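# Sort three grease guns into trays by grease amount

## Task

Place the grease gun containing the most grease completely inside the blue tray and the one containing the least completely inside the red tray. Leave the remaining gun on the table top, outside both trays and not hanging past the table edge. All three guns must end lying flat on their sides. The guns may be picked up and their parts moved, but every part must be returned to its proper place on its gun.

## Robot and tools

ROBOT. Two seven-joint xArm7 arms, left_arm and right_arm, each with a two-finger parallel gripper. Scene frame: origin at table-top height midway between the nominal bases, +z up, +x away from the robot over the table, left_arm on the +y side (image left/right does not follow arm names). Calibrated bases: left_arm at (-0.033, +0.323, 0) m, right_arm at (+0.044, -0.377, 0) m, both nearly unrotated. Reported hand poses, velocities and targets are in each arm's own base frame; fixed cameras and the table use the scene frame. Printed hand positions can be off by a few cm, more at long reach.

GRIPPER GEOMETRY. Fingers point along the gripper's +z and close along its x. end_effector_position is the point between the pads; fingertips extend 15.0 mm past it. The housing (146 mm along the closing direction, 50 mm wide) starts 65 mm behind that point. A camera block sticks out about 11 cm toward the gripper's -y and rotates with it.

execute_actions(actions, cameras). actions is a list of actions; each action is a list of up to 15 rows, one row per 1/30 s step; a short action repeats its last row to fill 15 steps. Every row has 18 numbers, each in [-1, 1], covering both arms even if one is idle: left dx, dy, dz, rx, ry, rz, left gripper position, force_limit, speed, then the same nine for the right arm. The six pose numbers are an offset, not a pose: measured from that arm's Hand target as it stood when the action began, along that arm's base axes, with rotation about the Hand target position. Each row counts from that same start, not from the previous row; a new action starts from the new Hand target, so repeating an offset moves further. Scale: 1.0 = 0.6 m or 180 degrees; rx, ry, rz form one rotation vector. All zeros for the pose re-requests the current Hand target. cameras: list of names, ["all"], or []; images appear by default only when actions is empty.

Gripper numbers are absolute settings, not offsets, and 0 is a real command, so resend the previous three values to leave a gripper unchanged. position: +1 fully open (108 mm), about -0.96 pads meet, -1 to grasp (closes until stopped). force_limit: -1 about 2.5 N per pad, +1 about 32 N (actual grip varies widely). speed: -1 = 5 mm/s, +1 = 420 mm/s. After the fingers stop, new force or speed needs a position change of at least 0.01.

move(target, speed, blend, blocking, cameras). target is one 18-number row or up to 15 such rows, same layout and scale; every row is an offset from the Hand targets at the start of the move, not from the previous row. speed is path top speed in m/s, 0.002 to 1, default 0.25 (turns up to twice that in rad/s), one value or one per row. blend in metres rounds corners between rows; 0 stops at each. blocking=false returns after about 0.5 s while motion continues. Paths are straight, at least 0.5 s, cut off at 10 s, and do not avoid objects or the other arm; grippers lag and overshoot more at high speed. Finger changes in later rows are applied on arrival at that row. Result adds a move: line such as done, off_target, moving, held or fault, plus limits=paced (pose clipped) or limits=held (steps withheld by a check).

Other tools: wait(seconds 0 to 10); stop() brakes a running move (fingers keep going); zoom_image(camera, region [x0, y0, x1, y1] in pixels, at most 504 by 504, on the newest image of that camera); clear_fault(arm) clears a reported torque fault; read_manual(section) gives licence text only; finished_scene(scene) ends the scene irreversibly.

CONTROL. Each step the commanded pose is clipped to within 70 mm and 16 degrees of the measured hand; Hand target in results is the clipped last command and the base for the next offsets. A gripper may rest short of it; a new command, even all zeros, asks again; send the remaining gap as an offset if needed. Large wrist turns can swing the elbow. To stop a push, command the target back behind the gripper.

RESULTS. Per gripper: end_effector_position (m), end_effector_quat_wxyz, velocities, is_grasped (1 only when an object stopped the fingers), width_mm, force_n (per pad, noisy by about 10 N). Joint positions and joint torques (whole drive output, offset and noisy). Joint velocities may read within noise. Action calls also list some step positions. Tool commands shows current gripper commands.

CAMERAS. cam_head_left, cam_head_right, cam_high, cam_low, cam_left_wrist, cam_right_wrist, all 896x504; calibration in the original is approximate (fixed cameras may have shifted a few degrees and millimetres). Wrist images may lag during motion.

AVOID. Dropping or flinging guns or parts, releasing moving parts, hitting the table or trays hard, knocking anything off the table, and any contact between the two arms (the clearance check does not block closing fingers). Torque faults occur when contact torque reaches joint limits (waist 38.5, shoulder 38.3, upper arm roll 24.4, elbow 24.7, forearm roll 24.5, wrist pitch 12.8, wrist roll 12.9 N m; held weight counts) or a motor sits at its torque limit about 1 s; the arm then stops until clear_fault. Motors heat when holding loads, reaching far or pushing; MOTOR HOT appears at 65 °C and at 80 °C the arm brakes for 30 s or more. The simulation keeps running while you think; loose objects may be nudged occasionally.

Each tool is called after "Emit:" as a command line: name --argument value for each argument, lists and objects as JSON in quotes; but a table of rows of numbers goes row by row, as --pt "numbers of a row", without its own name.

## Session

Emit:
execute_actions --actions '[]'

Scene clock: 0.00 s.
left_arm: end_effector_position=(+0.4581, -0.0616, +0.3441) width_mm=107.81 is_grasped=0 force_n=0.00 end_effector_quat_wxyz=(+0.650, -0.585, -0.366, -0.317) | right_arm: end_effector_position=(+0.1856, -0.0372, +0.3143) width_mm=108.01 is_grasped=0 force_n=0.00 end_effector_quat_wxyz=(-0.447, +0.116, +0.768, +0.443)
Joint positions: left_arm=[-0.458 0.558 -0.244 1.578 1.246 2.304 0.649] | right_arm=[-0.056 0.005 -0.601 0.994 0.366 2.31 -1.108]
Joint velocities: within noise
Joint torques (N m): no reading
Hand target: left_arm +0.4581, -0.0616, +0.3441; +0.650, -0.585, -0.366, -0.317 | right_arm +0.1856, -0.0372, +0.3143; -0.447, +0.116, +0.768, +0.443
Tool commands: left_gripper/position=+0.996 left_gripper/force_limit=+1.0 left_gripper/speed=+1.0 right_gripper/position=+1.0 right_gripper/force_limit=+1.0 right_gripper/speed=+1.0
camera_calibration:
cam_left_wrist: T_world_to_cam=[[0.532751, 0.03856, 0.845393, -0.533069], [0.817915, -0.279893, -0.502668, -0.19228], [0.217236, 0.959257, -0.180652, 0.139535], [0, 0, 0, 1]] pos_world=[0.41095, -0.167113, 0.379207]
cam_right_wrist: T_world_to_cam=[[-0.574219, -0.227827, 0.786364, -0.156769], [0.74602, 0.250038, 0.6172, -0.295456], [-0.337235, 0.941051, 0.0263869, 0.206156], [0, 0, 0, 1]] pos_world=[0.19992, -0.155844, 0.300193]

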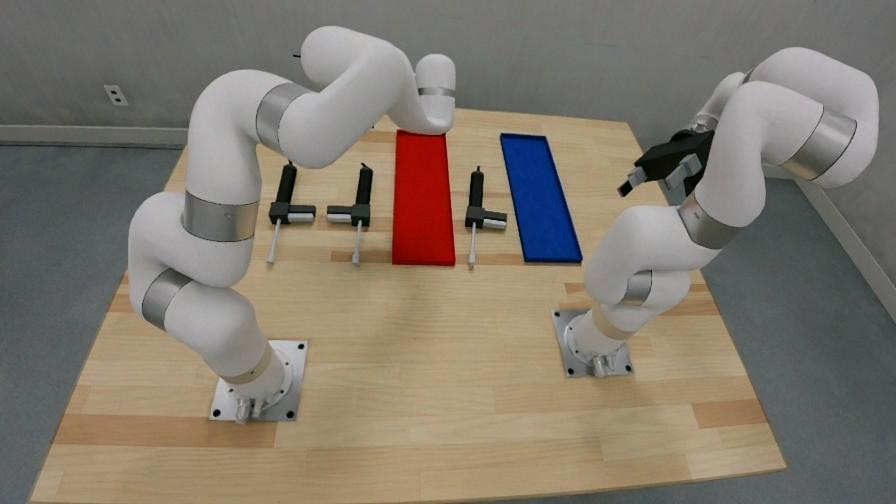

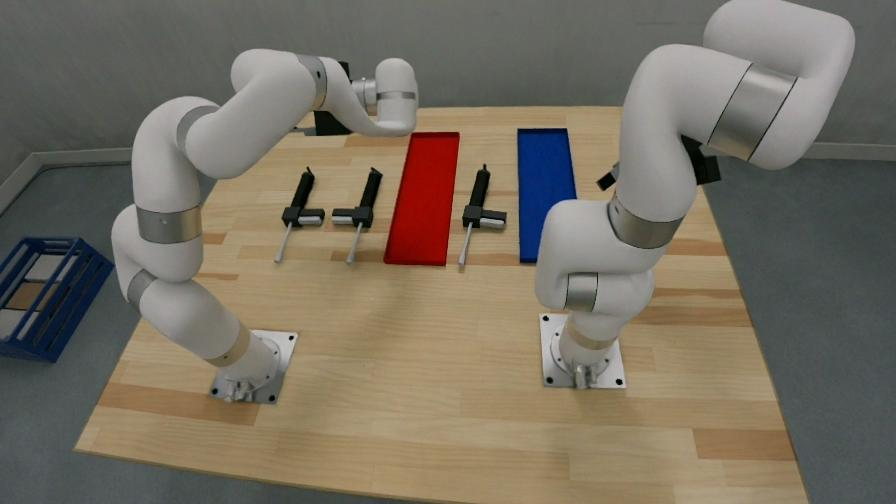

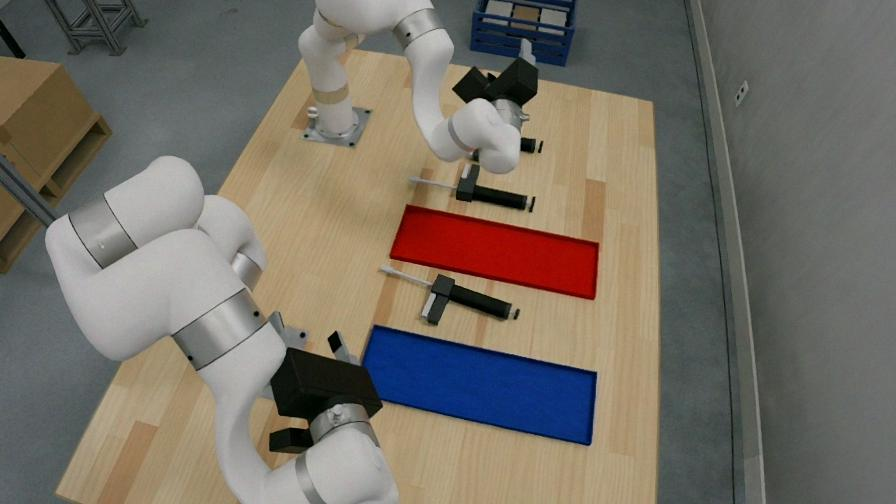

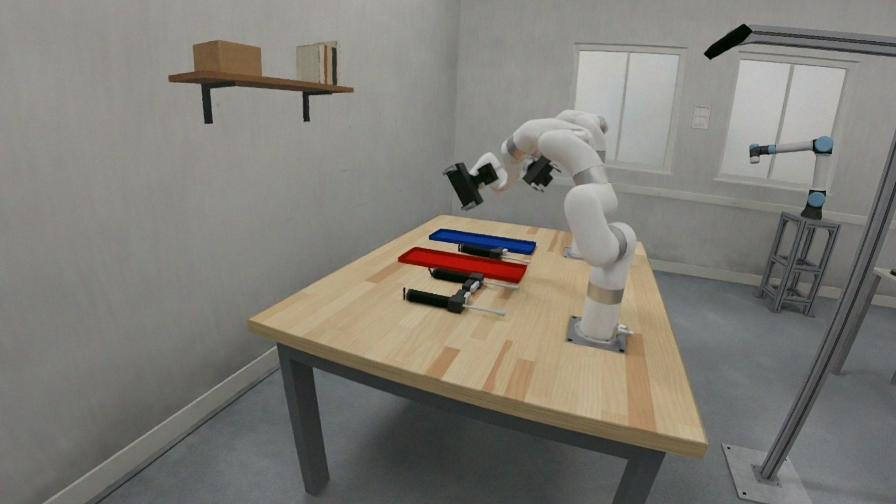

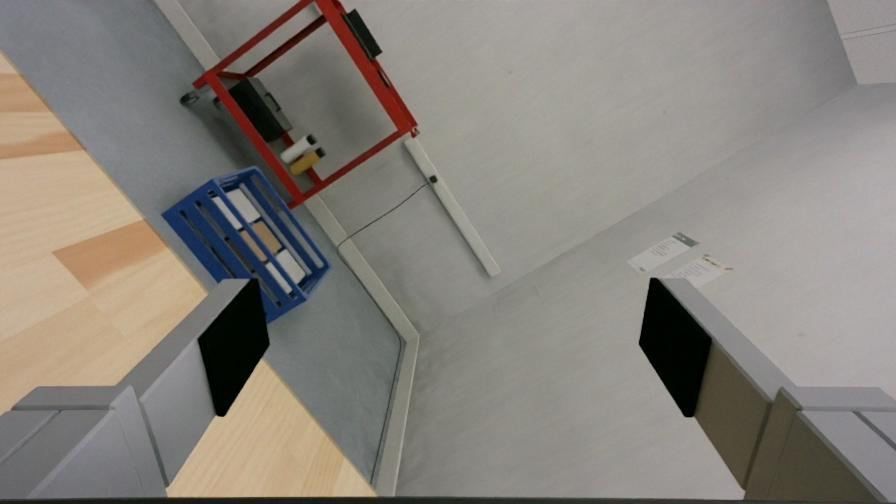

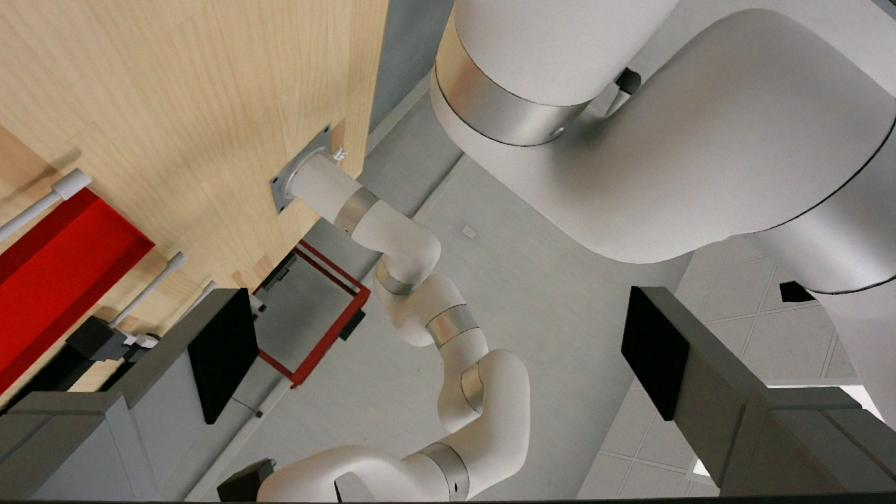

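Emit:
move --target '[-0.0002,0.1777,-0.1235,-0.4867,-0.1805,0.1226,0,1,0,0.284,0.529,-0.057,-0.3112,-0.3033,0.0708,0,0.2,-0.3]' --speed 0.4 --cameras '["cam_left_wrist","cam_right_wrist"]'

Scene clock: 86.37 s.
left_arm: end_effector_position=(+0.4580, +0.0450, +0.2700) width_mm=53.00 is_grasped=0 force_n=0.00 end_effector_quat_wxyz=(+0.000, +0.691, +0.723, +0.000) | right_arm: end_effector_position=(+0.3561, +0.2802, +0.2801) width_mm=53.01 is_grasped=0 force_n=0.00 end_effector_quat_wxyz=(+0.000, +0.017, +1.000, +0.000)
Joint positions: left_arm=[0.17 -0.057 -0.071 1.165 -0.003 1.221 0.84] | right_arm=[0.38 -0.087 0.276 1.164 0.025 1.248 -0.104]
Joint torques (N m): left_arm=[3.38 -38.17 1.06 10.09 -2.08 -2.91 0.91] | right_arm=[3.29 -7.66 1.84 19.91 -3.14 0.03 1.73]
Hand target: left_arm +0.4580, +0.0450, +0.2700; +0.000, +0.691, +0.723, +0.000 | right_arm +0.3560, +0.2802, +0.2801; +0.000, +0.017, +1.000, +0.000
Off the commanded pose: left_arm 0.000 m, 0 deg | right_arm 0.000 m, 0 deg.
move: done
camera_calibration:
cam_left_wrist: T_world_to_cam=[[-0.0416983, 0.998896, -0.0216562, -0.0205083], [0.920861, 0.0468325, 0.387067, -0.501715], [0.387654, -0.00380238, -0.921797, 0.189299], [0, 0, 0, 1]] pos_world=[0.387773, 0.044702, 0.368248]
cam_right_wrist: T_world_to_cam=[[-0.999624, 0.0266758, 0.00627202, 0.338926], [0.0271116, 0.92943, 0.368001, -0.345442], [0.00398731, 0.368033, -0.929804, 0.272735], [0, 0, 0, 1]] pos_world=[0.347077, 0.211647, 0.378587]
Images, in order (width x height): cam_left_wrist 896x504, cam_right_wrist 896x504.

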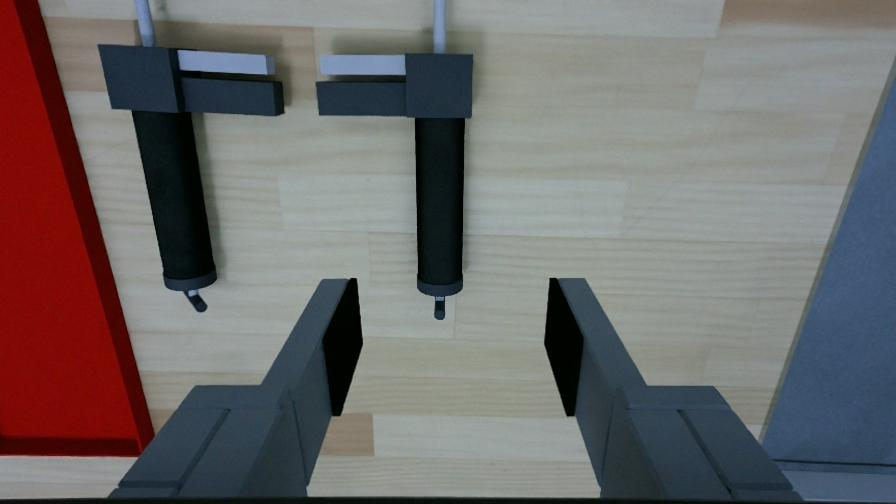

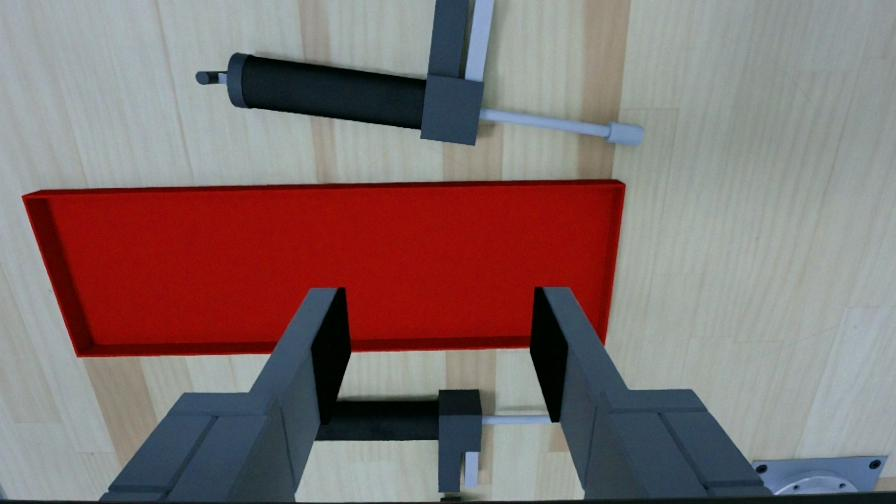

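Emit:
move --pt "-0.0075 -0.0145 -0.28 0 0 -0.0046 0 1 0 0 0 0 0 0 0 0 0.2 -0.3" --pt "-0.0075 -0.0145 -0.413 0 0 -0.0046 0 1 0 0 0 0 0 0 0 0 0.2 -0.3" --pt "-0.0075 -0.0145 -0.413 0 0 -0.0046 -1 1 0 0 0 0 0 0 0 0 0.2 -0.3" --pt "-0.0075 -0.0145 -0.1967 0 0 -0.0046 -1 1 0 0 0 0 0 0 0 0 0.2 -0.3" --pt "-0.0467 -0.4083 -0.1967 0 0 -0.515 -1 1 0 0 0 0 0 0 0 0 0.2 -0.3" --speed '[0.3,0.12,0.1,0.2,0.4]' --blend '[0.01,0,0,0.04,0]' --cameras '["cam_left_wrist","cam_right_wrist"]'

Scene clock: 123.57 s.
left_arm: end_effector_position=(+0.4300, -0.1999, +0.1520) width_mm=35.14 is_grasped=1 force_n=32.65 end_effector_quat_wxyz=(+0.000, +1.000, +0.000, +0.001) | right_arm: end_effector_position=(+0.3560, +0.2802, +0.2801) width_mm=53.01 is_grasped=0 force_n=0.00 end_effector_quat_wxyz=(+0.000, +0.017, +1.000, +0.000)
Joint positions: left_arm=[-0.083 0.109 -0.361 0.999 0.05 0.897 1.885] | right_arm=[0.38 -0.087 0.276 1.164 0.025 1.248 -0.104]
Joint torques (N m): left_arm=[-3.99 -17.77 -2.52 18.04 2.42 0.12 0.86] | right_arm=[3.41 -7.82 1.36 20.01 -2.94 -0.01 -0.32]
Hand target: left_arm +0.4300, -0.2000, +0.1520; +0.000, +1.000, +0.000, +0.001 | right_arm +0.3560, +0.2802, +0.2801; +0.000, +0.017, +1.000, +0.000
Off the commanded pose: left_arm 0.000 m, 0 deg | right_arm 0.000 m, 0 deg.
move: done
camera_calibration:
cam_left_wrist: T_world_to_cam=[[0.999753, -0.00533465, -0.0215968, -0.428161], [0.00344088, -0.922055, 0.387043, -0.217935], [-0.0219782, -0.387021, -0.921809, 0.190002], [0, 0, 0, 1]] pos_world=[0.432981, -0.129697, 0.250249]
cam_right_wrist: T_world_to_cam=[[-0.999625, 0.0266062, 0.00645397, 0.338872], [0.0271146, 0.9295, 0.367823, -0.34539], [0.00378739, 0.36786, -0.929873, 0.272869], [0, 0, 0, 1]] pos_world=[0.347076, 0.211646, 0.378589]
Images, in order (width x height): cam_left_wrist 896x504, cam_right_wrist 896x504.

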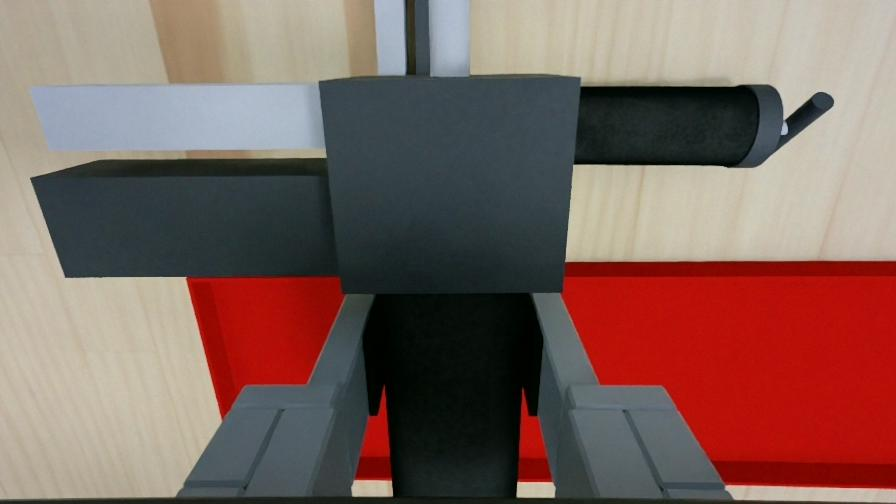

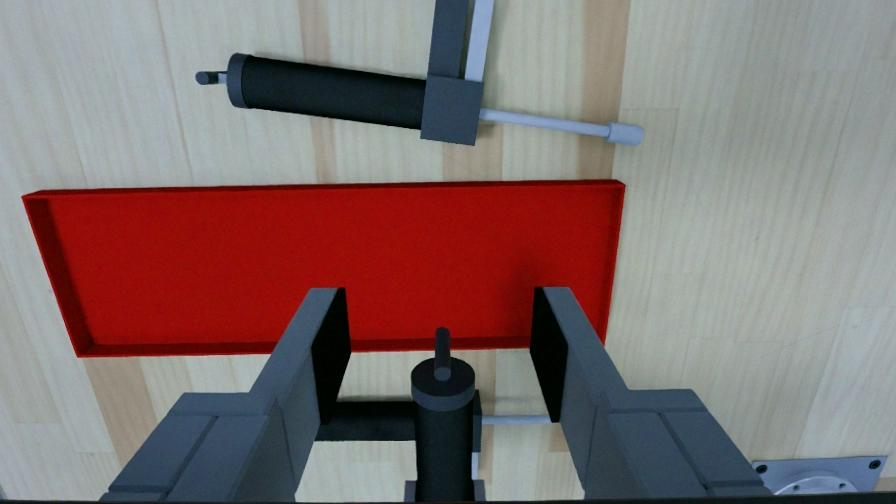

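Emit:
move --pt "0 0 0 0 0 0 -1 1 0 0.0008 0.133 -0.09 0 0 0 0 0.2 -0.3" --pt "0 0 0 0 0 0 -1 1 0 0.0008 0.133 -0.2168 0 0 0 0 0.2 -0.3" --pt "0 0 0 0 0 0 -1 1 0 0.0008 0.133 -0.2168 0 0 0 -1 0.2 -0.3" --speed '[0.25,0.12,0.1]' --blend '[0.02,0,0]' --cameras '["cam_right_wrist"]'

Scene clock: 148.93 s.
left_arm: end_effector_position=(+0.4300, -0.2000, +0.1520) width_mm=35.14 is_grasped=1 force_n=32.96 end_effector_quat_wxyz=(+0.000, +1.000, +0.000, +0.001) | right_arm: end_effector_position=(+0.3565, +0.3600, +0.1499) width_mm=8.30 is_grasped=1 force_n=33.78 end_effector_quat_wxyz=(+0.000, +0.017, +1.000, +0.000)
Joint positions: left_arm=[-0.083 0.109 -0.361 0.999 0.05 0.897 1.885] | right_arm=[0.464 0.217 0.344 1.127 -0.092 0.925 0.106]
Joint torques (N m): left_arm=[-3.79 -18.89 -2.54 13.71 -0.36 -0.72 -0.33] | right_arm=[2.78 -12.63 -1.21 12.26 -2.75 -3.23 1.53]
Hand target: left_arm +0.4300, -0.2000, +0.1520; +0.000, +1.000, +0.000, +0.001 | right_arm +0.3565, +0.3600, +0.1500; +0.000, +0.017, +1.000, +0.000
Off the commanded pose: left_arm 0.000 m, 0 deg | right_arm 0.000 m, 0 deg.
move: done
camera_calibration:
cam_right_wrist: T_world_to_cam=[[-0.999625, 0.0266062, 0.00645397, 0.338088], [0.0271146, 0.9295, 0.367823, -0.371724], [0.00378739, 0.36786, -0.929873, 0.122535], [0, 0, 0, 1]] pos_world=[0.347576, 0.291446, 0.248489]
Images, in order (width x height): cam_right_wrist 896x504.

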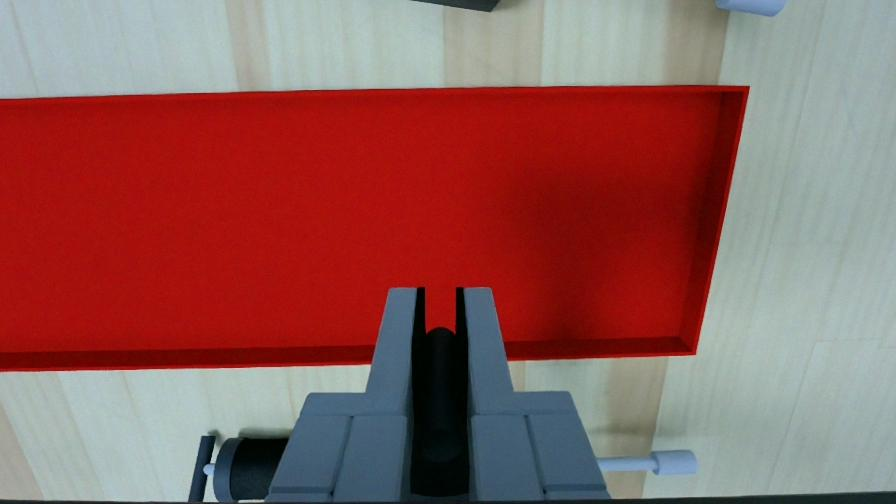

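Emit:
move --target '[0,0,0,0,0,0,-1,1,0,-0.005,-0.145,0,0,0,0,-1,0.2,-0.3]' --speed 0.035 --blocking false

Emit:
wait --seconds 0.2

Emit:
wait --seconds 0.2

Emit:
wait --seconds 0.2

Emit:
wait --seconds 0.2

Emit:
wait --seconds 0.2

Emit:
wait --seconds 0.2

Emit:
wait --seconds 0.2

Emit:
wait --seconds 0.2

Emit:
wait --seconds 0.2

Emit:
wait --seconds 1.5

Scene clock: 161.93 s.
left_arm: end_effector_position=(+0.4300, -0.2000, +0.1519) width_mm=35.14 is_grasped=1 force_n=32.72 end_effector_quat_wxyz=(+0.000, +1.000, +0.000, +0.000) | right_arm: end_effector_position=(+0.3561, +0.3454, +0.1500) width_mm=8.30 is_grasped=1 force_n=33.76 end_effector_quat_wxyz=(+0.000, +0.017, +1.000, +0.000) end_effector_velocity=(-0.002, -0.036, +0.000) end_effector_angular_velocity=(-0.001, +0.001, +0.001)
Joint positions: left_arm=[-0.083 0.109 -0.361 0.999 0.05 0.897 1.885] | right_arm=[0.446 0.182 0.339 1.084 -0.077 0.913 0.076]
Joint velocities: left_arm=[within noise] | right_arm=[-0.043 -0.083 -0.015 -0.104 0.036 -0.027 -0.075]
Joint torques (N m): left_arm=[-1.22 -25.86 -0.71 11.53 0.02 -1.2 0.79] | right_arm=[-5.68 -27.22 -0.91 9.32 3.36 -2.65 -2.05]
Hand target: left_arm +0.4300, -0.2000, +0.1520; +0.000, +1.000, +0.000, +0.001 | right_arm +0.3559, +0.3430, +0.1500; +0.000, +0.017, +1.000, +0.000
Tool commands: left_gripper/position=-1.0 left_gripper/force_limit=+1.0 left_gripper/speed=+0.0 right_gripper/position=-1.0 right_gripper/force_limit=+0.2 right_gripper/speed=-0.3
Off the commanded pose: left_arm 0.000 m, 0 deg | right_arm 0.072 m, 0 deg.
move: running

Scene clock: 162.13 s.
left_arm: end_effector_position=(+0.4300, -0.2000, +0.1519) width_mm=35.14 is_grasped=1 force_n=32.75 end_effector_quat_wxyz=(+0.000, +1.000, +0.000, +0.000) | right_arm: end_effector_position=(+0.3558, +0.3385, +0.1500) width_mm=8.30 is_grasped=1 force_n=33.77 end_effector_quat_wxyz=(+0.000, +0.017, +1.000, +0.000) end_effector_velocity=(-0.002, -0.034, -0.001) end_effector_angular_velocity=(-0.002, +0.002, +0.002)
Joint positions: left_arm=[-0.083 0.109 -0.361 0.999 0.05 0.897 1.885] | right_arm=[0.437 0.166 0.336 1.064 -0.07 0.908 0.061]
Joint velocities: left_arm=[within noise] | right_arm=[-0.04 -0.08 -0.015 -0.1 0.035 -0.024 -0.073]
Joint torques (N m): left_arm=[-0.36 -25.99 -0.51 12.28 -0.06 -1.1 0.67] | right_arm=[-6.19 -27.44 -1.33 9.04 3.05 -2.83 -1.88]
Hand target: left_arm +0.4300, -0.2000, +0.1520; +0.000, +1.000, +0.000, +0.001 | right_arm +0.3557, +0.3361, +0.1500; +0.000, +0.017, +1.000, +0.000
Tool commands: left_gripper/position=-1.0 left_gripper/force_limit=+1.0 left_gripper/speed=+0.0 right_gripper/position=-1.0 right_gripper/force_limit=+0.2 right_gripper/speed=-0.3
Off the commanded pose: left_arm 0.000 m, 0 deg | right_arm 0.065 m, 0 deg.
earlier move: running
wait: 0.20 s; no rest

Scene clock: 162.33 s.
left_arm: end_effector_position=(+0.4300, -0.2000, +0.1519) width_mm=35.14 is_grasped=1 force_n=32.69 end_effector_quat_wxyz=(+0.000, +1.000, +0.000, +0.000) | right_arm: end_effector_position=(+0.3556, +0.3315, +0.1500) width_mm=8.30 is_grasped=1 force_n=33.77 end_effector_quat_wxyz=(+0.000, +0.017, +1.000, +0.000) end_effector_velocity=(-0.001, -0.035, +0.000) end_effector_angular_velocity=(-0.001, +0.002, +0.000)
Joint positions: left_arm=[-0.083 0.109 -0.361 0.999 0.05 0.897 1.885] | right_arm=[0.429 0.15 0.332 1.044 -0.063 0.903 0.046]
Joint velocities: left_arm=[within noise] | right_arm=[-0.041 -0.079 -0.018 -0.098 0.035 -0.022 -0.076]
Joint torques (N m): left_arm=[0.25 -26.47 0.03 12.66 0.14 -1.36 0.78] | right_arm=[-4.95 -27.7 -1.23 8.64 3.17 -2.7 -1.96]
Hand target: left_arm +0.4300, -0.2000, +0.1520; +0.000, +1.000, +0.000, +0.001 | right_arm +0.3555, +0.3292, +0.1500; +0.000, +0.017, +1.000, +0.000
Tool commands: left_gripper/position=-1.0 left_gripper/force_limit=+1.0 left_gripper/speed=+0.0 right_gripper/position=-1.0 right_gripper/force_limit=+0.2 right_gripper/speed=-0.3
Off the commanded pose: left_arm 0.000 m, 0 deg | right_arm 0.059 m, 0 deg.
earlier move: running
wait: 0.20 s; no rest

Scene clock: 162.53 s.
left_arm: end_effector_position=(+0.4300, -0.2000, +0.1519) width_mm=35.14 is_grasped=1 force_n=32.63 end_effector_quat_wxyz=(+0.000, +1.000, +0.000, +0.000) | right_arm: end_effector_position=(+0.3553, +0.3247, +0.1500) width_mm=8.30 is_grasped=1 force_n=33.77 end_effector_quat_wxyz=(+0.000, +0.017, +1.000, +0.000) end_effector_velocity=(-0.001, -0.035, +0.000) end_effector_angular_velocity=(+0.000, +0.001, +0.000)
Joint positions: left_arm=[-0.083 0.109 -0.361 0.999 0.05 0.897 1.885] | right_arm=[0.421 0.134 0.329 1.025 -0.056 0.899 0.031]
Joint velocities: left_arm=[within noise] | right_arm=[-0.041 -0.077 -0.019 -0.095 0.034 -0.023 -0.077]
Joint torques (N m): left_arm=[1.15 -26.89 0.92 13.18 0.43 -1.13 0.74] | right_arm=[-5.62 -27.55 -1 8.57 3.29 -2.67 -2.22]
Hand target: left_arm +0.4300, -0.2000, +0.1520; +0.000, +1.000, +0.000, +0.001 | right_arm +0.3552, +0.3223, +0.1500; +0.000, +0.017, +1.000, +0.000
Tool commands: left_gripper/position=-1.0 left_gripper/force_limit=+1.0 left_gripper/speed=+0.0 right_gripper/position=-1.0 right_gripper/force_limit=+0.2 right_gripper/speed=-0.3
Off the commanded pose: left_arm 0.000 m, 0 deg | right_arm 0.052 m, 0 deg.
earlier move: running
wait: 0.20 s; no rest

Scene clock: 162.73 s.
left_arm: end_effector_position=(+0.4300, -0.2000, +0.1519) width_mm=35.14 is_grasped=1 force_n=32.56 end_effector_quat_wxyz=(+0.000, +1.000, +0.000, +0.000) | right_arm: end_effector_position=(+0.3551, +0.3177, +0.1500) width_mm=8.30 is_grasped=1 force_n=33.76 end_effector_quat_wxyz=(+0.000, +0.017, +1.000, +0.000) end_effector_velocity=(-0.002, -0.033, +0.000) end_effector_angular_velocity=(-0.001, +0.001, +0.001)
Joint positions: left_arm=[-0.083 0.109 -0.361 0.999 0.05 0.897 1.885] | right_arm=[0.413 0.119 0.325 1.006 -0.049 0.894 0.016]
Joint velocities: left_arm=[within noise] | right_arm=[-0.036 -0.074 -0.02 -0.09 0.033 -0.02 -0.074]
Joint torques (N m): left_arm=[1.45 -27.01 1.12 13.75 0.52 -1.38 0.65] | right_arm=[-5.93 -26.83 -1.43 8.75 3.51 -2.35 -2.3]
Hand target: left_arm +0.4300, -0.2000, +0.1520; +0.000, +1.000, +0.000, +0.001 | right_arm +0.3550, +0.3154, +0.1500; +0.000, +0.017, +1.000, +0.000
Tool commands: left_gripper/position=-1.0 left_gripper/force_limit=+1.0 left_gripper/speed=+0.0 right_gripper/position=-1.0 right_gripper/force_limit=+0.2 right_gripper/speed=-0.3
Off the commanded pose: left_arm 0.000 m, 0 deg | right_arm 0.045 m, 0 deg.
earlier move: running
wait: 0.20 s; no rest

Scene clock: 162.93 s.
left_arm: end_effector_position=(+0.4300, -0.2000, +0.1519) width_mm=35.14 is_grasped=1 force_n=32.50 end_effector_quat_wxyz=(+0.000, +1.000, +0.000, +0.000) | right_arm: end_effector_position=(+0.3548, +0.3108, +0.1500) width_mm=8.30 is_grasped=1 force_n=33.77 end_effector_quat_wxyz=(+0.000, +0.017, +1.000, +0.000) end_effector_velocity=(+0.000, -0.035, +0.002) end_effector_angular_velocity=(+0.002, -0.004, +0.000)
Joint positions: left_arm=[-0.083 0.109 -0.361 0.999 0.05 0.897 1.885] | right_arm=[0.405 0.103 0.321 0.988 -0.042 0.89 0]
Joint velocities: left_arm=[within noise] | right_arm=[-0.039 -0.08 -0.022 -0.09 0.033 -0.02 -0.079]
Joint torques (N m): left_arm=[1.49 -27.8 1 14.02 0.5 -1.42 0.62] | right_arm=[-5.21 -25.66 -1.2 8.73 4.04 -2.47 -1.97]
Hand target: left_arm +0.4300, -0.2000, +0.1520; +0.000, +1.000, +0.000, +0.001 | right_arm +0.3547, +0.3085, +0.1500; +0.000, +0.017, +1.000, +0.000
Tool commands: left_gripper/position=-1.0 left_gripper/force_limit=+1.0 left_gripper/speed=+0.0 right_gripper/position=-1.0 right_gripper/force_limit=+0.2 right_gripper/speed=-0.3
Off the commanded pose: left_arm 0.000 m, 0 deg | right_arm 0.038 m, 0 deg.
earlier move: running
wait: 0.20 s; no rest

Scene clock: 163.13 s.
left_arm: end_effector_position=(+0.4300, -0.1999, +0.1519) width_mm=35.14 is_grasped=1 force_n=32.49 end_effector_quat_wxyz=(+0.000, +1.000, +0.000, +0.000) | right_arm: end_effector_position=(+0.3546, +0.3039, +0.1500) width_mm=8.30 is_grasped=1 force_n=33.76 end_effector_quat_wxyz=(+0.000, +0.017, +1.000, +0.000) end_effector_velocity=(-0.001, -0.034, +0.000) end_effector_angular_velocity=(+0.000, +0.000, +0.000)
Joint positions: left_arm=[-0.083 0.109 -0.361 0.999 0.05 0.897 1.885] | right_arm=[0.398 0.088 0.316 0.97 -0.036 0.887 -0.015]
Joint velocities: left_arm=[within noise] | right_arm=[-0.037 -0.075 -0.023 -0.087 0.032 -0.018 -0.077]
Joint torques (N m): left_arm=[1.75 -27.8 1.29 14.64 0.75 -1.46 0.59] | right_arm=[-5.82 -26.02 -0.98 8.32 3.61 -2.71 -2.27]
Hand target: left_arm +0.4300, -0.2000, +0.1520; +0.000, +1.000, +0.000, +0.001 | right_arm +0.3545, +0.3015, +0.1500; +0.000, +0.017, +1.000, +0.000
Tool commands: left_gripper/position=-1.0 left_gripper/force_limit=+1.0 left_gripper/speed=+0.0 right_gripper/position=-1.0 right_gripper/force_limit=+0.2 right_gripper/speed=-0.3
Off the commanded pose: left_arm 0.000 m, 0 deg | right_arm 0.031 m, 0 deg.
earlier move: running
wait: 0.20 s; no rest

Scene clock: 163.33 s.
left_arm: end_effector_position=(+0.4300, -0.1999, +0.1519) width_mm=35.14 is_grasped=1 force_n=32.65 end_effector_quat_wxyz=(+0.000, +1.000, +0.000, +0.000) | right_arm: end_effector_position=(+0.3543, +0.2970, +0.1500) width_mm=8.30 is_grasped=1 force_n=33.77 end_effector_quat_wxyz=(+0.000, +0.017, +1.000, +0.000) end_effector_velocity=(-0.001, -0.036, -0.001) end_effector_angular_velocity=(-0.001, +0.001, -0.001)
Joint positions: left_arm=[-0.083 0.109 -0.361 0.999 0.05 0.897 1.885] | right_arm=[0.39 0.073 0.311 0.952 -0.029 0.883 -0.031]
Joint velocities: left_arm=[within noise] | right_arm=[-0.038 -0.076 -0.025 -0.091 0.032 -0.018 -0.081]
Joint torques (N m): left_arm=[1.62 -28.56 1.22 15.38 0.52 -1.3 0.61] | right_arm=[-5.45 -25.38 -1.6 8.64 3.06 -2.71 -1.97]
Hand target: left_arm +0.4300, -0.2000, +0.1520; +0.000, +1.000, +0.000, +0.001 | right_arm +0.3543, +0.2946, +0.1500; +0.000, +0.017, +1.000, +0.000
Tool commands: left_gripper/position=-1.0 left_gripper/force_limit=+1.0 left_gripper/speed=+0.0 right_gripper/position=-1.0 right_gripper/force_limit=+0.2 right_gripper/speed=-0.3
Off the commanded pose: left_arm 0.000 m, 0 deg | right_arm 0.024 m, 0 deg.
earlier move: running
wait: 0.20 s; no rest

Scene clock: 163.53 s.
left_arm: end_effector_position=(+0.4300, -0.1999, +0.1519) width_mm=35.14 is_grasped=1 force_n=32.66 end_effector_quat_wxyz=(+0.000, +1.000, +0.000, +0.000) | right_arm: end_effector_position=(+0.3541, +0.2901, +0.1500) width_mm=8.30 is_grasped=1 force_n=33.77 end_effector_quat_wxyz=(+0.000, +0.017, +1.000, +0.000) end_effector_velocity=(-0.001, -0.035, +0.000) end_effector_angular_velocity=(-0.001, +0.001, -0.001)
Joint positions: left_arm=[-0.083 0.109 -0.361 0.999 0.05 0.897 1.885] | right_arm=[0.383 0.058 0.306 0.935 -0.023 0.88 -0.047]
Joint velocities: left_arm=[within noise] | right_arm=[-0.036 -0.075 -0.026 -0.087 0.03 -0.015 -0.079]
Joint torques (N m): left_arm=[1.9 -29.11 1.05 15.64 0.62 -1.46 0.4] | right_arm=[-5.45 -24.83 -2.03 8.79 3.5 -3.22 -1.67]
Hand target: left_arm +0.4300, -0.2000, +0.1520; +0.000, +1.000, +0.000, +0.001 | right_arm +0.3540, +0.2877, +0.1500; +0.000, +0.017, +1.000, +0.000
Tool commands: left_gripper/position=-1.0 left_gripper/force_limit=+1.0 left_gripper/speed=+0.0 right_gripper/position=-1.0 right_gripper/force_limit=+0.2 right_gripper/speed=-0.3
Off the commanded pose: left_arm 0.000 m, 0 deg | right_arm 0.017 m, 0 deg.
earlier move: running
wait: 0.20 s; no rest

Scene clock: 163.73 s.
left_arm: end_effector_position=(+0.4300, -0.1999, +0.1519) width_mm=35.14 is_grasped=1 force_n=32.65 end_effector_quat_wxyz=(+0.000, +1.000, +0.000, +0.000) | right_arm: end_effector_position=(+0.3539, +0.2831, +0.1500) width_mm=8.30 is_grasped=1 force_n=33.77 end_effector_quat_wxyz=(+0.000, +0.017, +1.000, +0.000) end_effector_velocity=(-0.001, -0.034, +0.000) end_effector_angular_velocity=(+0.001, -0.001, +0.000)
Joint positions: left_arm=[-0.083 0.109 -0.361 0.999 0.05 0.897 1.885] | right_arm=[0.376 0.043 0.301 0.917 -0.017 0.877 -0.063]
Joint velocities: left_arm=[within noise] | right_arm=[-0.034 -0.073 -0.028 -0.083 0.03 -0.016 -0.08]
Joint torques (N m): left_arm=[1.26 -29.14 0.88 16.17 0.48 -1.37 0.45] | right_arm=[-6.09 -24.31 -2.28 8.54 3.8 -2.71 -1.92]
Hand target: left_arm +0.4300, -0.2000, +0.1520; +0.000, +1.000, +0.000, +0.001 | right_arm +0.3538, +0.2808, +0.1500; +0.000, +0.017, +1.000, +0.000
Tool commands: left_gripper/position=-1.0 left_gripper/force_limit=+1.0 left_gripper/speed=+0.0 right_gripper/position=-1.0 right_gripper/force_limit=+0.2 right_gripper/speed=-0.3
Off the commanded pose: left_arm 0.000 m, 0 deg | right_arm 0.010 m, 0 deg.
earlier move: running
wait: 0.20 s; no rest

Scene clock: 164.20 s.
left_arm: end_effector_position=(+0.4300, -0.2002, +0.1520) width_mm=35.14 is_grasped=1 force_n=32.88 end_effector_quat_wxyz=(+0.000, +1.000, -0.001, +0.001) | right_arm: end_effector_position=(+0.3536, +0.2732, +0.1501) width_mm=8.30 is_grasped=1 force_n=33.81 end_effector_quat_wxyz=(+0.000, +0.017, +1.000, +0.000)
Joint positions: left_arm=[-0.083 0.109 -0.361 0.999 0.05 0.896 1.885] | right_arm=[0.366 0.022 0.293 0.893 -0.009 0.872 -0.086]
Joint torques (N m): left_arm=[7.67 -30.35 8.4 12.56 3.8 -0.4 0.08] | right_arm=[-17.8 -23.28 -9.57 5.08 0.96 0.91 -1.53]
Hand target: left_arm +0.4300, -0.2000, +0.1520; +0.000, +1.000, +0.000, +0.001 | right_arm +0.3535, +0.2730, +0.1500; +0.000, +0.017, +1.000, +0.000
Tool commands: left_gripper/position=-1.0 left_gripper/force_limit=+1.0 left_gripper/speed=+0.0 right_gripper/position=-1.0 right_gripper/force_limit=+0.2 right_gripper/speed=-0.3
Off the commanded pose: left_arm 0.000 m, 0 deg | right_arm 0.000 m, 0 deg.
earlier move: done
wait: 0.47 of 1.5 s (the move ended)

Emit:
move --pt "0 0 0 0 0 0 -1 1 0 0.0055 0.1533 0 0 0 0 -1 0.2 -0.3" --pt "0 0 0 0 0 0 -1 1 0 0.0055 0.1533 0 0 0 0 0 0.2 -0.3" --pt "0 0 0 0 0 0 -1 1 0 0.0055 0.1533 0.15 0 0 0 0 0.2 -0.3" --pt "0.1883 -0.1433 0.02 0 0 0.5 -1 1 0 -0.03 -0.22 0.17 0 0 0 0 0.2 -0.3" --pt "0.1883 -0.1433 -0.1867 0 0 0.5 -1 1 0 -0.03 -0.22 0.17 0 0 0 0 0.2 -0.3" --pt "0.1883 -0.1433 -0.2107 0 0 0.5 -1 1 0 -0.03 -0.22 0.17 0 0 0 0 0.2 -0.3" --speed '[0.06,0.1,0.2,0.4,0.2,0.04]' --blend '[0,0,0.02,0.01,0.01,0]' --cameras '["cam_left_wrist","cam_right_wrist","cam_head_left"]'

Scene clock: 222.30 s.
left_arm: end_effector_position=(+0.5431, -0.2860, +0.0258) width_mm=35.14 is_grasped=1 force_n=32.55 end_effector_quat_wxyz=(+0.000, +0.707, +0.707, +0.000) | right_arm: end_effector_position=(+0.3355, +0.1410, +0.2520) width_mm=52.99 is_grasped=0 force_n=0.00 end_effector_quat_wxyz=(+0.000, +0.017, +1.000, +0.000)
Joint positions: left_arm=[-0.357 0.736 -0.157 1.552 0.144 0.827 0.214] | right_arm=[0.277 -0.377 0.107 0.806 0.042 1.18 -0.39]
Joint torques (N m): left_arm=[-5.74 -19.31 -0.11 11.83 2.91 -3.55 -1.42] | right_arm=[-5 -17.13 -2.06 10.7 -3 -0.02 -1.06]
Hand target: left_arm +0.5430, -0.2859, +0.0255; +0.000, +0.707, +0.707, +0.000 | right_arm +0.3355, +0.1410, +0.2520; +0.000, +0.017, +1.000, +0.000
Off the commanded pose: left_arm 0.000 m, 0 deg | right_arm 0.000 m, 0 deg.
move: done; blend cut to 0.0072 m at target 5
camera_calibration:
cam_left_wrist: T_world_to_cam=[[0.0053813, 0.99975, -0.0216879, 0.282995], [0.921918, 0.00344095, 0.387369, -0.48296], [0.387347, -0.022079, -0.92167, -0.0750526], [0, 0, 0, 1]] pos_world=[0.472799, -0.28292, 0.124048]
cam_right_wrist: T_world_to_cam=[[-0.999625, 0.0266062, 0.00645397, 0.322264], [0.0271146, 0.9295, 0.367823, -0.205112], [0.00378739, 0.36786, -0.929873, 0.298023], [0, 0, 0, 1]] pos_world=[0.326576, 0.0724464, 0.350489]
Images, in order (width x height): cam_head_left 896x504, cam_left_wrist 896x504, cam_right_wrist 896x504.

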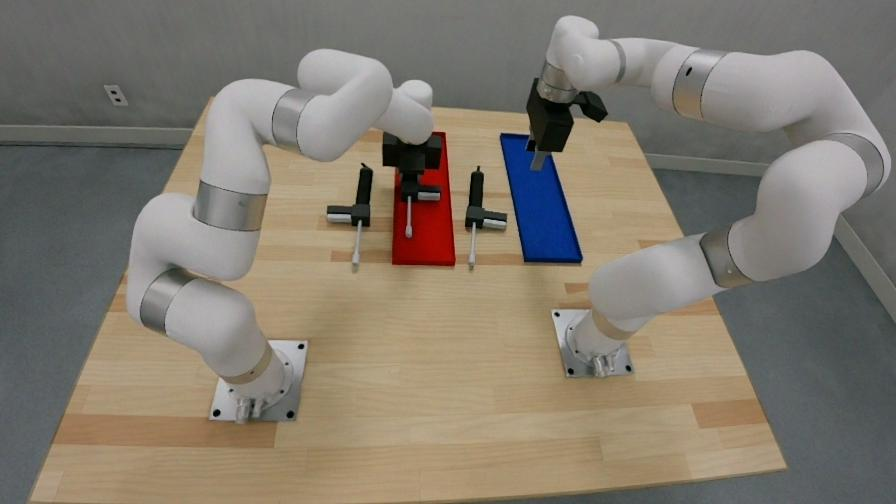

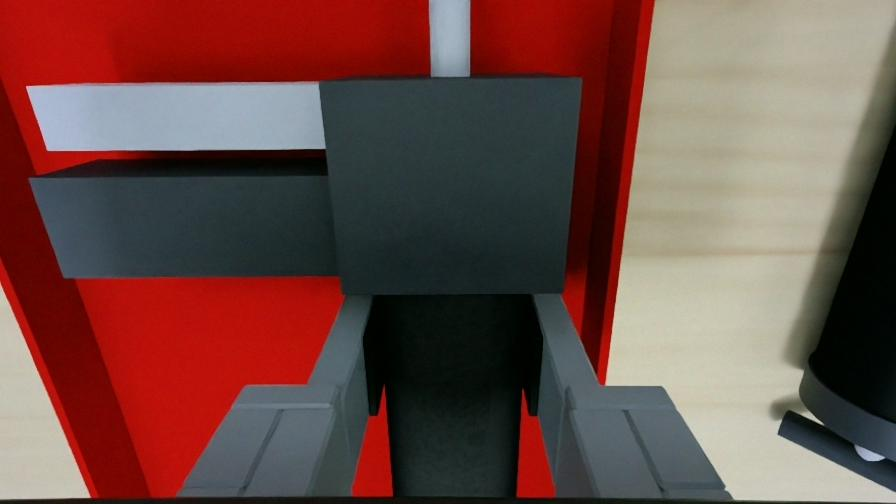

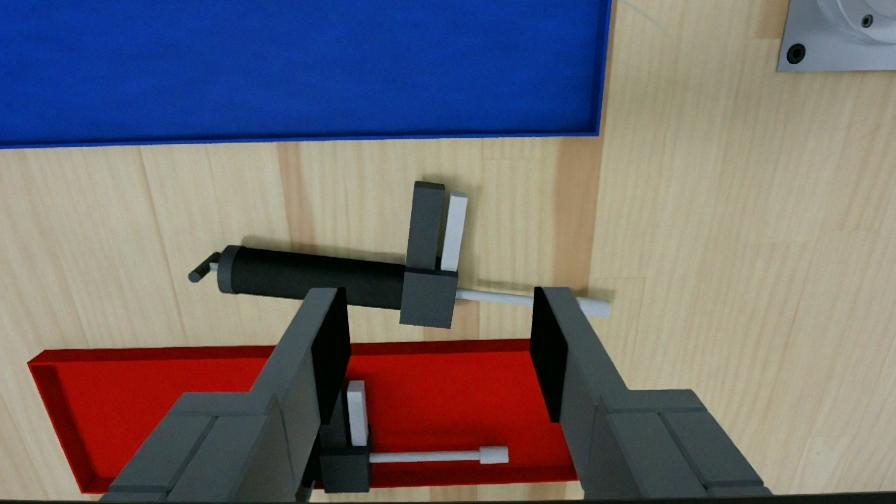

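Emit:
move --pt "0 0 0 0 0 0 -0.2 1 -0.3 0 0 0 0 0 0 0 1 0" --pt "0 0 0.2073 0 0 0 -0.2 1 -0.3 0 0 0 0 0 0 0 1 0" --pt "-0.205 0.51 0.424 0 0 0 -0.2 1 -0.3 0.2243 0.427 -0.17 0 0 -0.5 0 1 0" --pt "-0.205 0.51 0.424 0 0 0 -0.2 1 -0.3 0.2243 0.427 -0.3773 0 0 -0.5 0 1 0" --pt "-0.205 0.51 0.424 0 0 0 -0.2 1 -0.3 0.2243 0.427 -0.3773 0 0 -0.5 -1 1 0" --pt "-0.205 0.51 0.424 0 0 0 -0.2 1 -0.3 0.2243 0.427 -0.17 0 0 -0.5 -1 1 0" --speed '[0.1,0.25,0.4,0.15,0.1,0.25]' --blend '[0,0.03,0.01,0,0,0]' --cameras '["cam_right_wrist","cam_head_left"]'

Scene clock: 284.50 s.
left_arm: end_effector_position=(+0.4200, +0.0201, +0.2799) width_mm=42.00 is_grasped=0 force_n=0.00 end_effector_quat_wxyz=(+0.000, +0.707, +0.707, +0.000) | right_arm: end_effector_position=(+0.4701, +0.3972, +0.1499) width_mm=35.54 is_grasped=1 force_n=49.94 end_effector_quat_wxyz=(+0.000, +0.719, +0.695, +0.000)
Joint positions: left_arm=[-0.002 -0.194 0.045 1.05 0.01 1.244 0.825] | right_arm=[0.518 0.572 0.24 1.652 -0.145 1.098 1.608]
Joint torques (N m): left_arm=[3.47 -33.25 1.13 14.39 -1.22 0.11 0.4] | right_arm=[-4.6 -40.72 4.69 21.66 3.79 -0.29 -1.56]
Hand target: left_arm +0.4200, +0.0201, +0.2799; +0.000, +0.707, +0.707, +0.000 | right_arm +0.4701, +0.3972, +0.1500; +0.000, +0.719, +0.695, +0.000
Off the commanded pose: left_arm 0.000 m, 0 deg | right_arm 0.000 m, 0 deg.
move: done
camera_calibration:
cam_right_wrist: T_world_to_cam=[[0.0266783, 0.999624, 0.0062638, -0.418239], [0.929546, -0.0271122, 0.367707, -0.453579], [0.367739, -0.00398733, -0.92992, 0.084936], [0, 0, 0, 1]] pos_world=[0.401546, 0.406123, 0.248388]
Images, in order (width x height): cam_head_left 896x504, cam_right_wrist 896x504.

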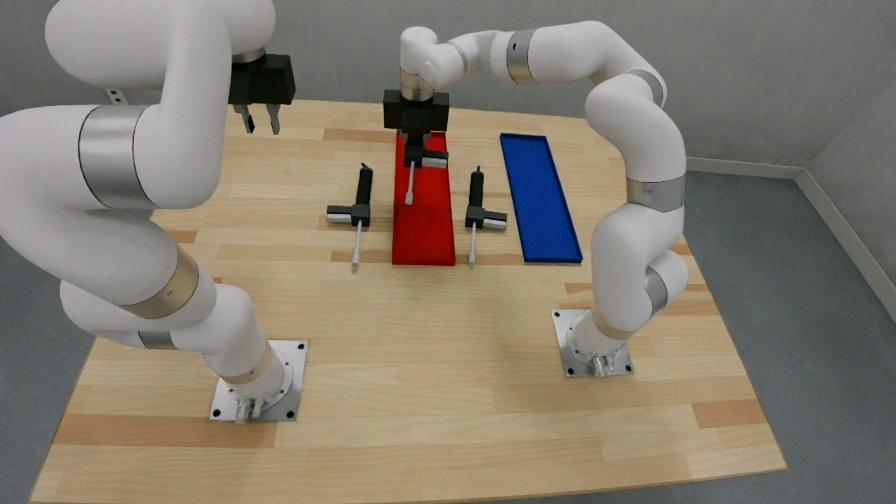

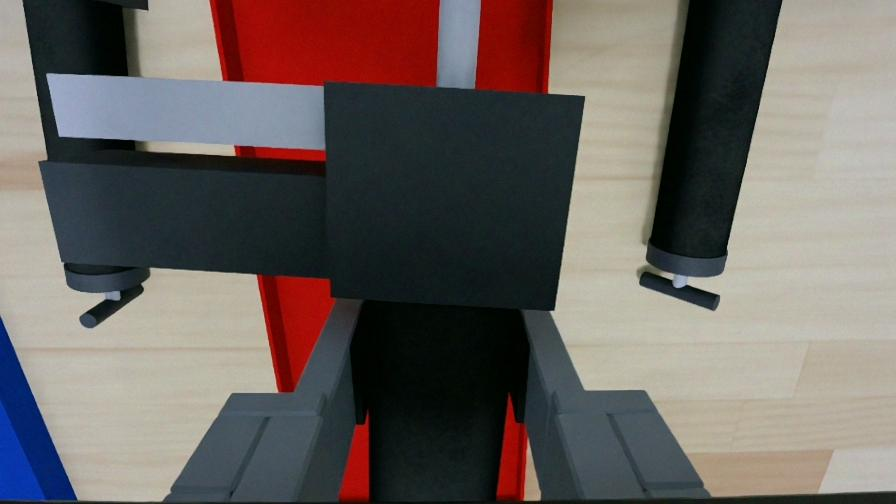

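Emit:
move --target '[0.075,-0.3,-0.09,0,0,0,0,1,0,0.0332,-0.537,-0.05,0,0,0,-1,1,0]' --speed 0.35 --cameras '["cam_left_wrist","cam_right_wrist","cam_head_right"]'

Scene clock: 305.93 s.
left_arm: end_effector_position=(+0.4650, -0.1600, +0.2260) width_mm=53.00 is_grasped=0 force_n=0.00 end_effector_quat_wxyz=(+0.000, +0.707, +0.707, +0.000) | right_arm: end_effector_position=(+0.4901, +0.0751, +0.1202) width_mm=35.54 is_grasped=1 force_n=49.74 end_effector_quat_wxyz=(+0.000, +0.719, +0.695, +0.000)
Joint positions: left_arm=[-0.176 0.076 -0.16 1.189 0.014 1.115 0.444] | right_arm=[0.08 0.218 0.075 1.049 -0.022 0.831 0.988]
Joint torques (N m): left_arm=[-1.67 -16.39 0.98 17.11 2.81 -1.95 -1.2] | right_arm=[-2.98 -20.11 -1.39 11.77 3.54 -3.81 -1.61]
Hand target: left_arm +0.4650, -0.1599, +0.2259; +0.000, +0.707, +0.707, +0.000 | right_arm +0.4900, +0.0750, +0.1200; +0.000, +0.719, +0.695, +0.000
Off the commanded pose: left_arm 0.000 m, 0 deg | right_arm 0.000 m, 0 deg.
move: done
camera_calibration:
cam_left_wrist: T_world_to_cam=[[0.0053788, 0.99975, -0.0216877, 0.161789], [0.921969, 0.00344028, 0.387248, -0.489016], [0.387226, -0.0220783, -0.92172, 0.142525], [0, 0, 0, 1]] pos_world=[0.394798, -0.15692, 0.324248]
cam_right_wrist: T_world_to_cam=[[0.0264715, 0.999628, 0.00652304, -0.0965752], [0.929319, -0.0270129, 0.368288, -0.46993], [0.368327, -0.00368713, -0.929689, 0.0483917], [0, 0, 0, 1]] pos_world=[0.421447, 0.0840236, 0.218688]
Images, in order (width x height): cam_head_right 896x504, cam_left_wrist 896x504, cam_right_wrist 896x504.

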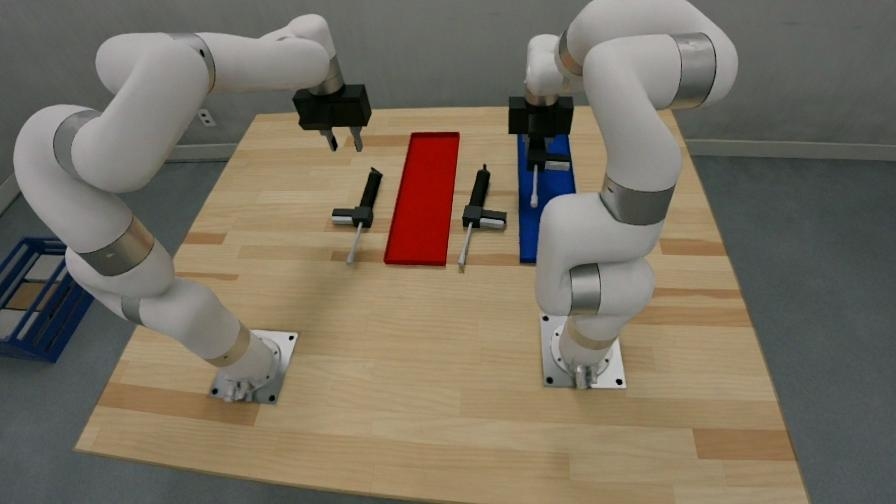

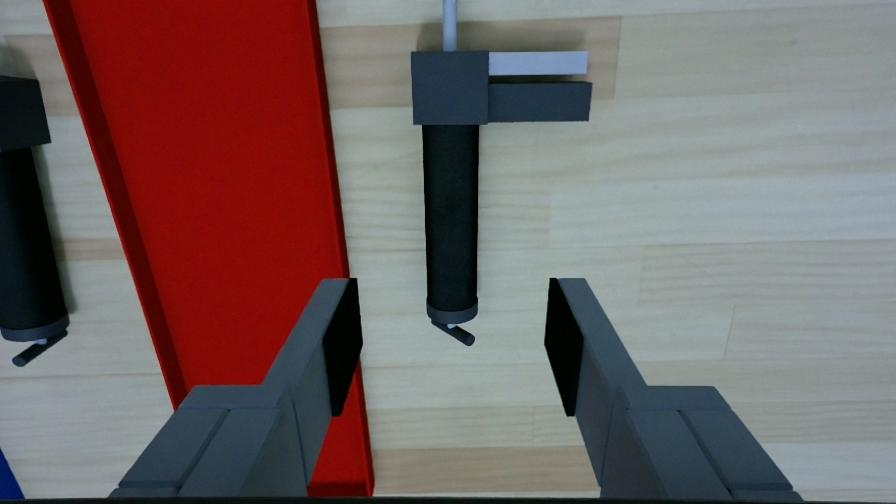

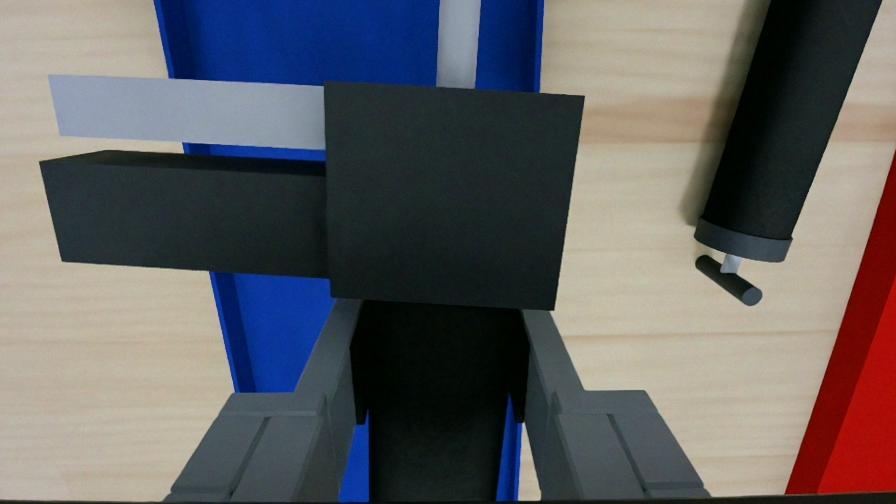

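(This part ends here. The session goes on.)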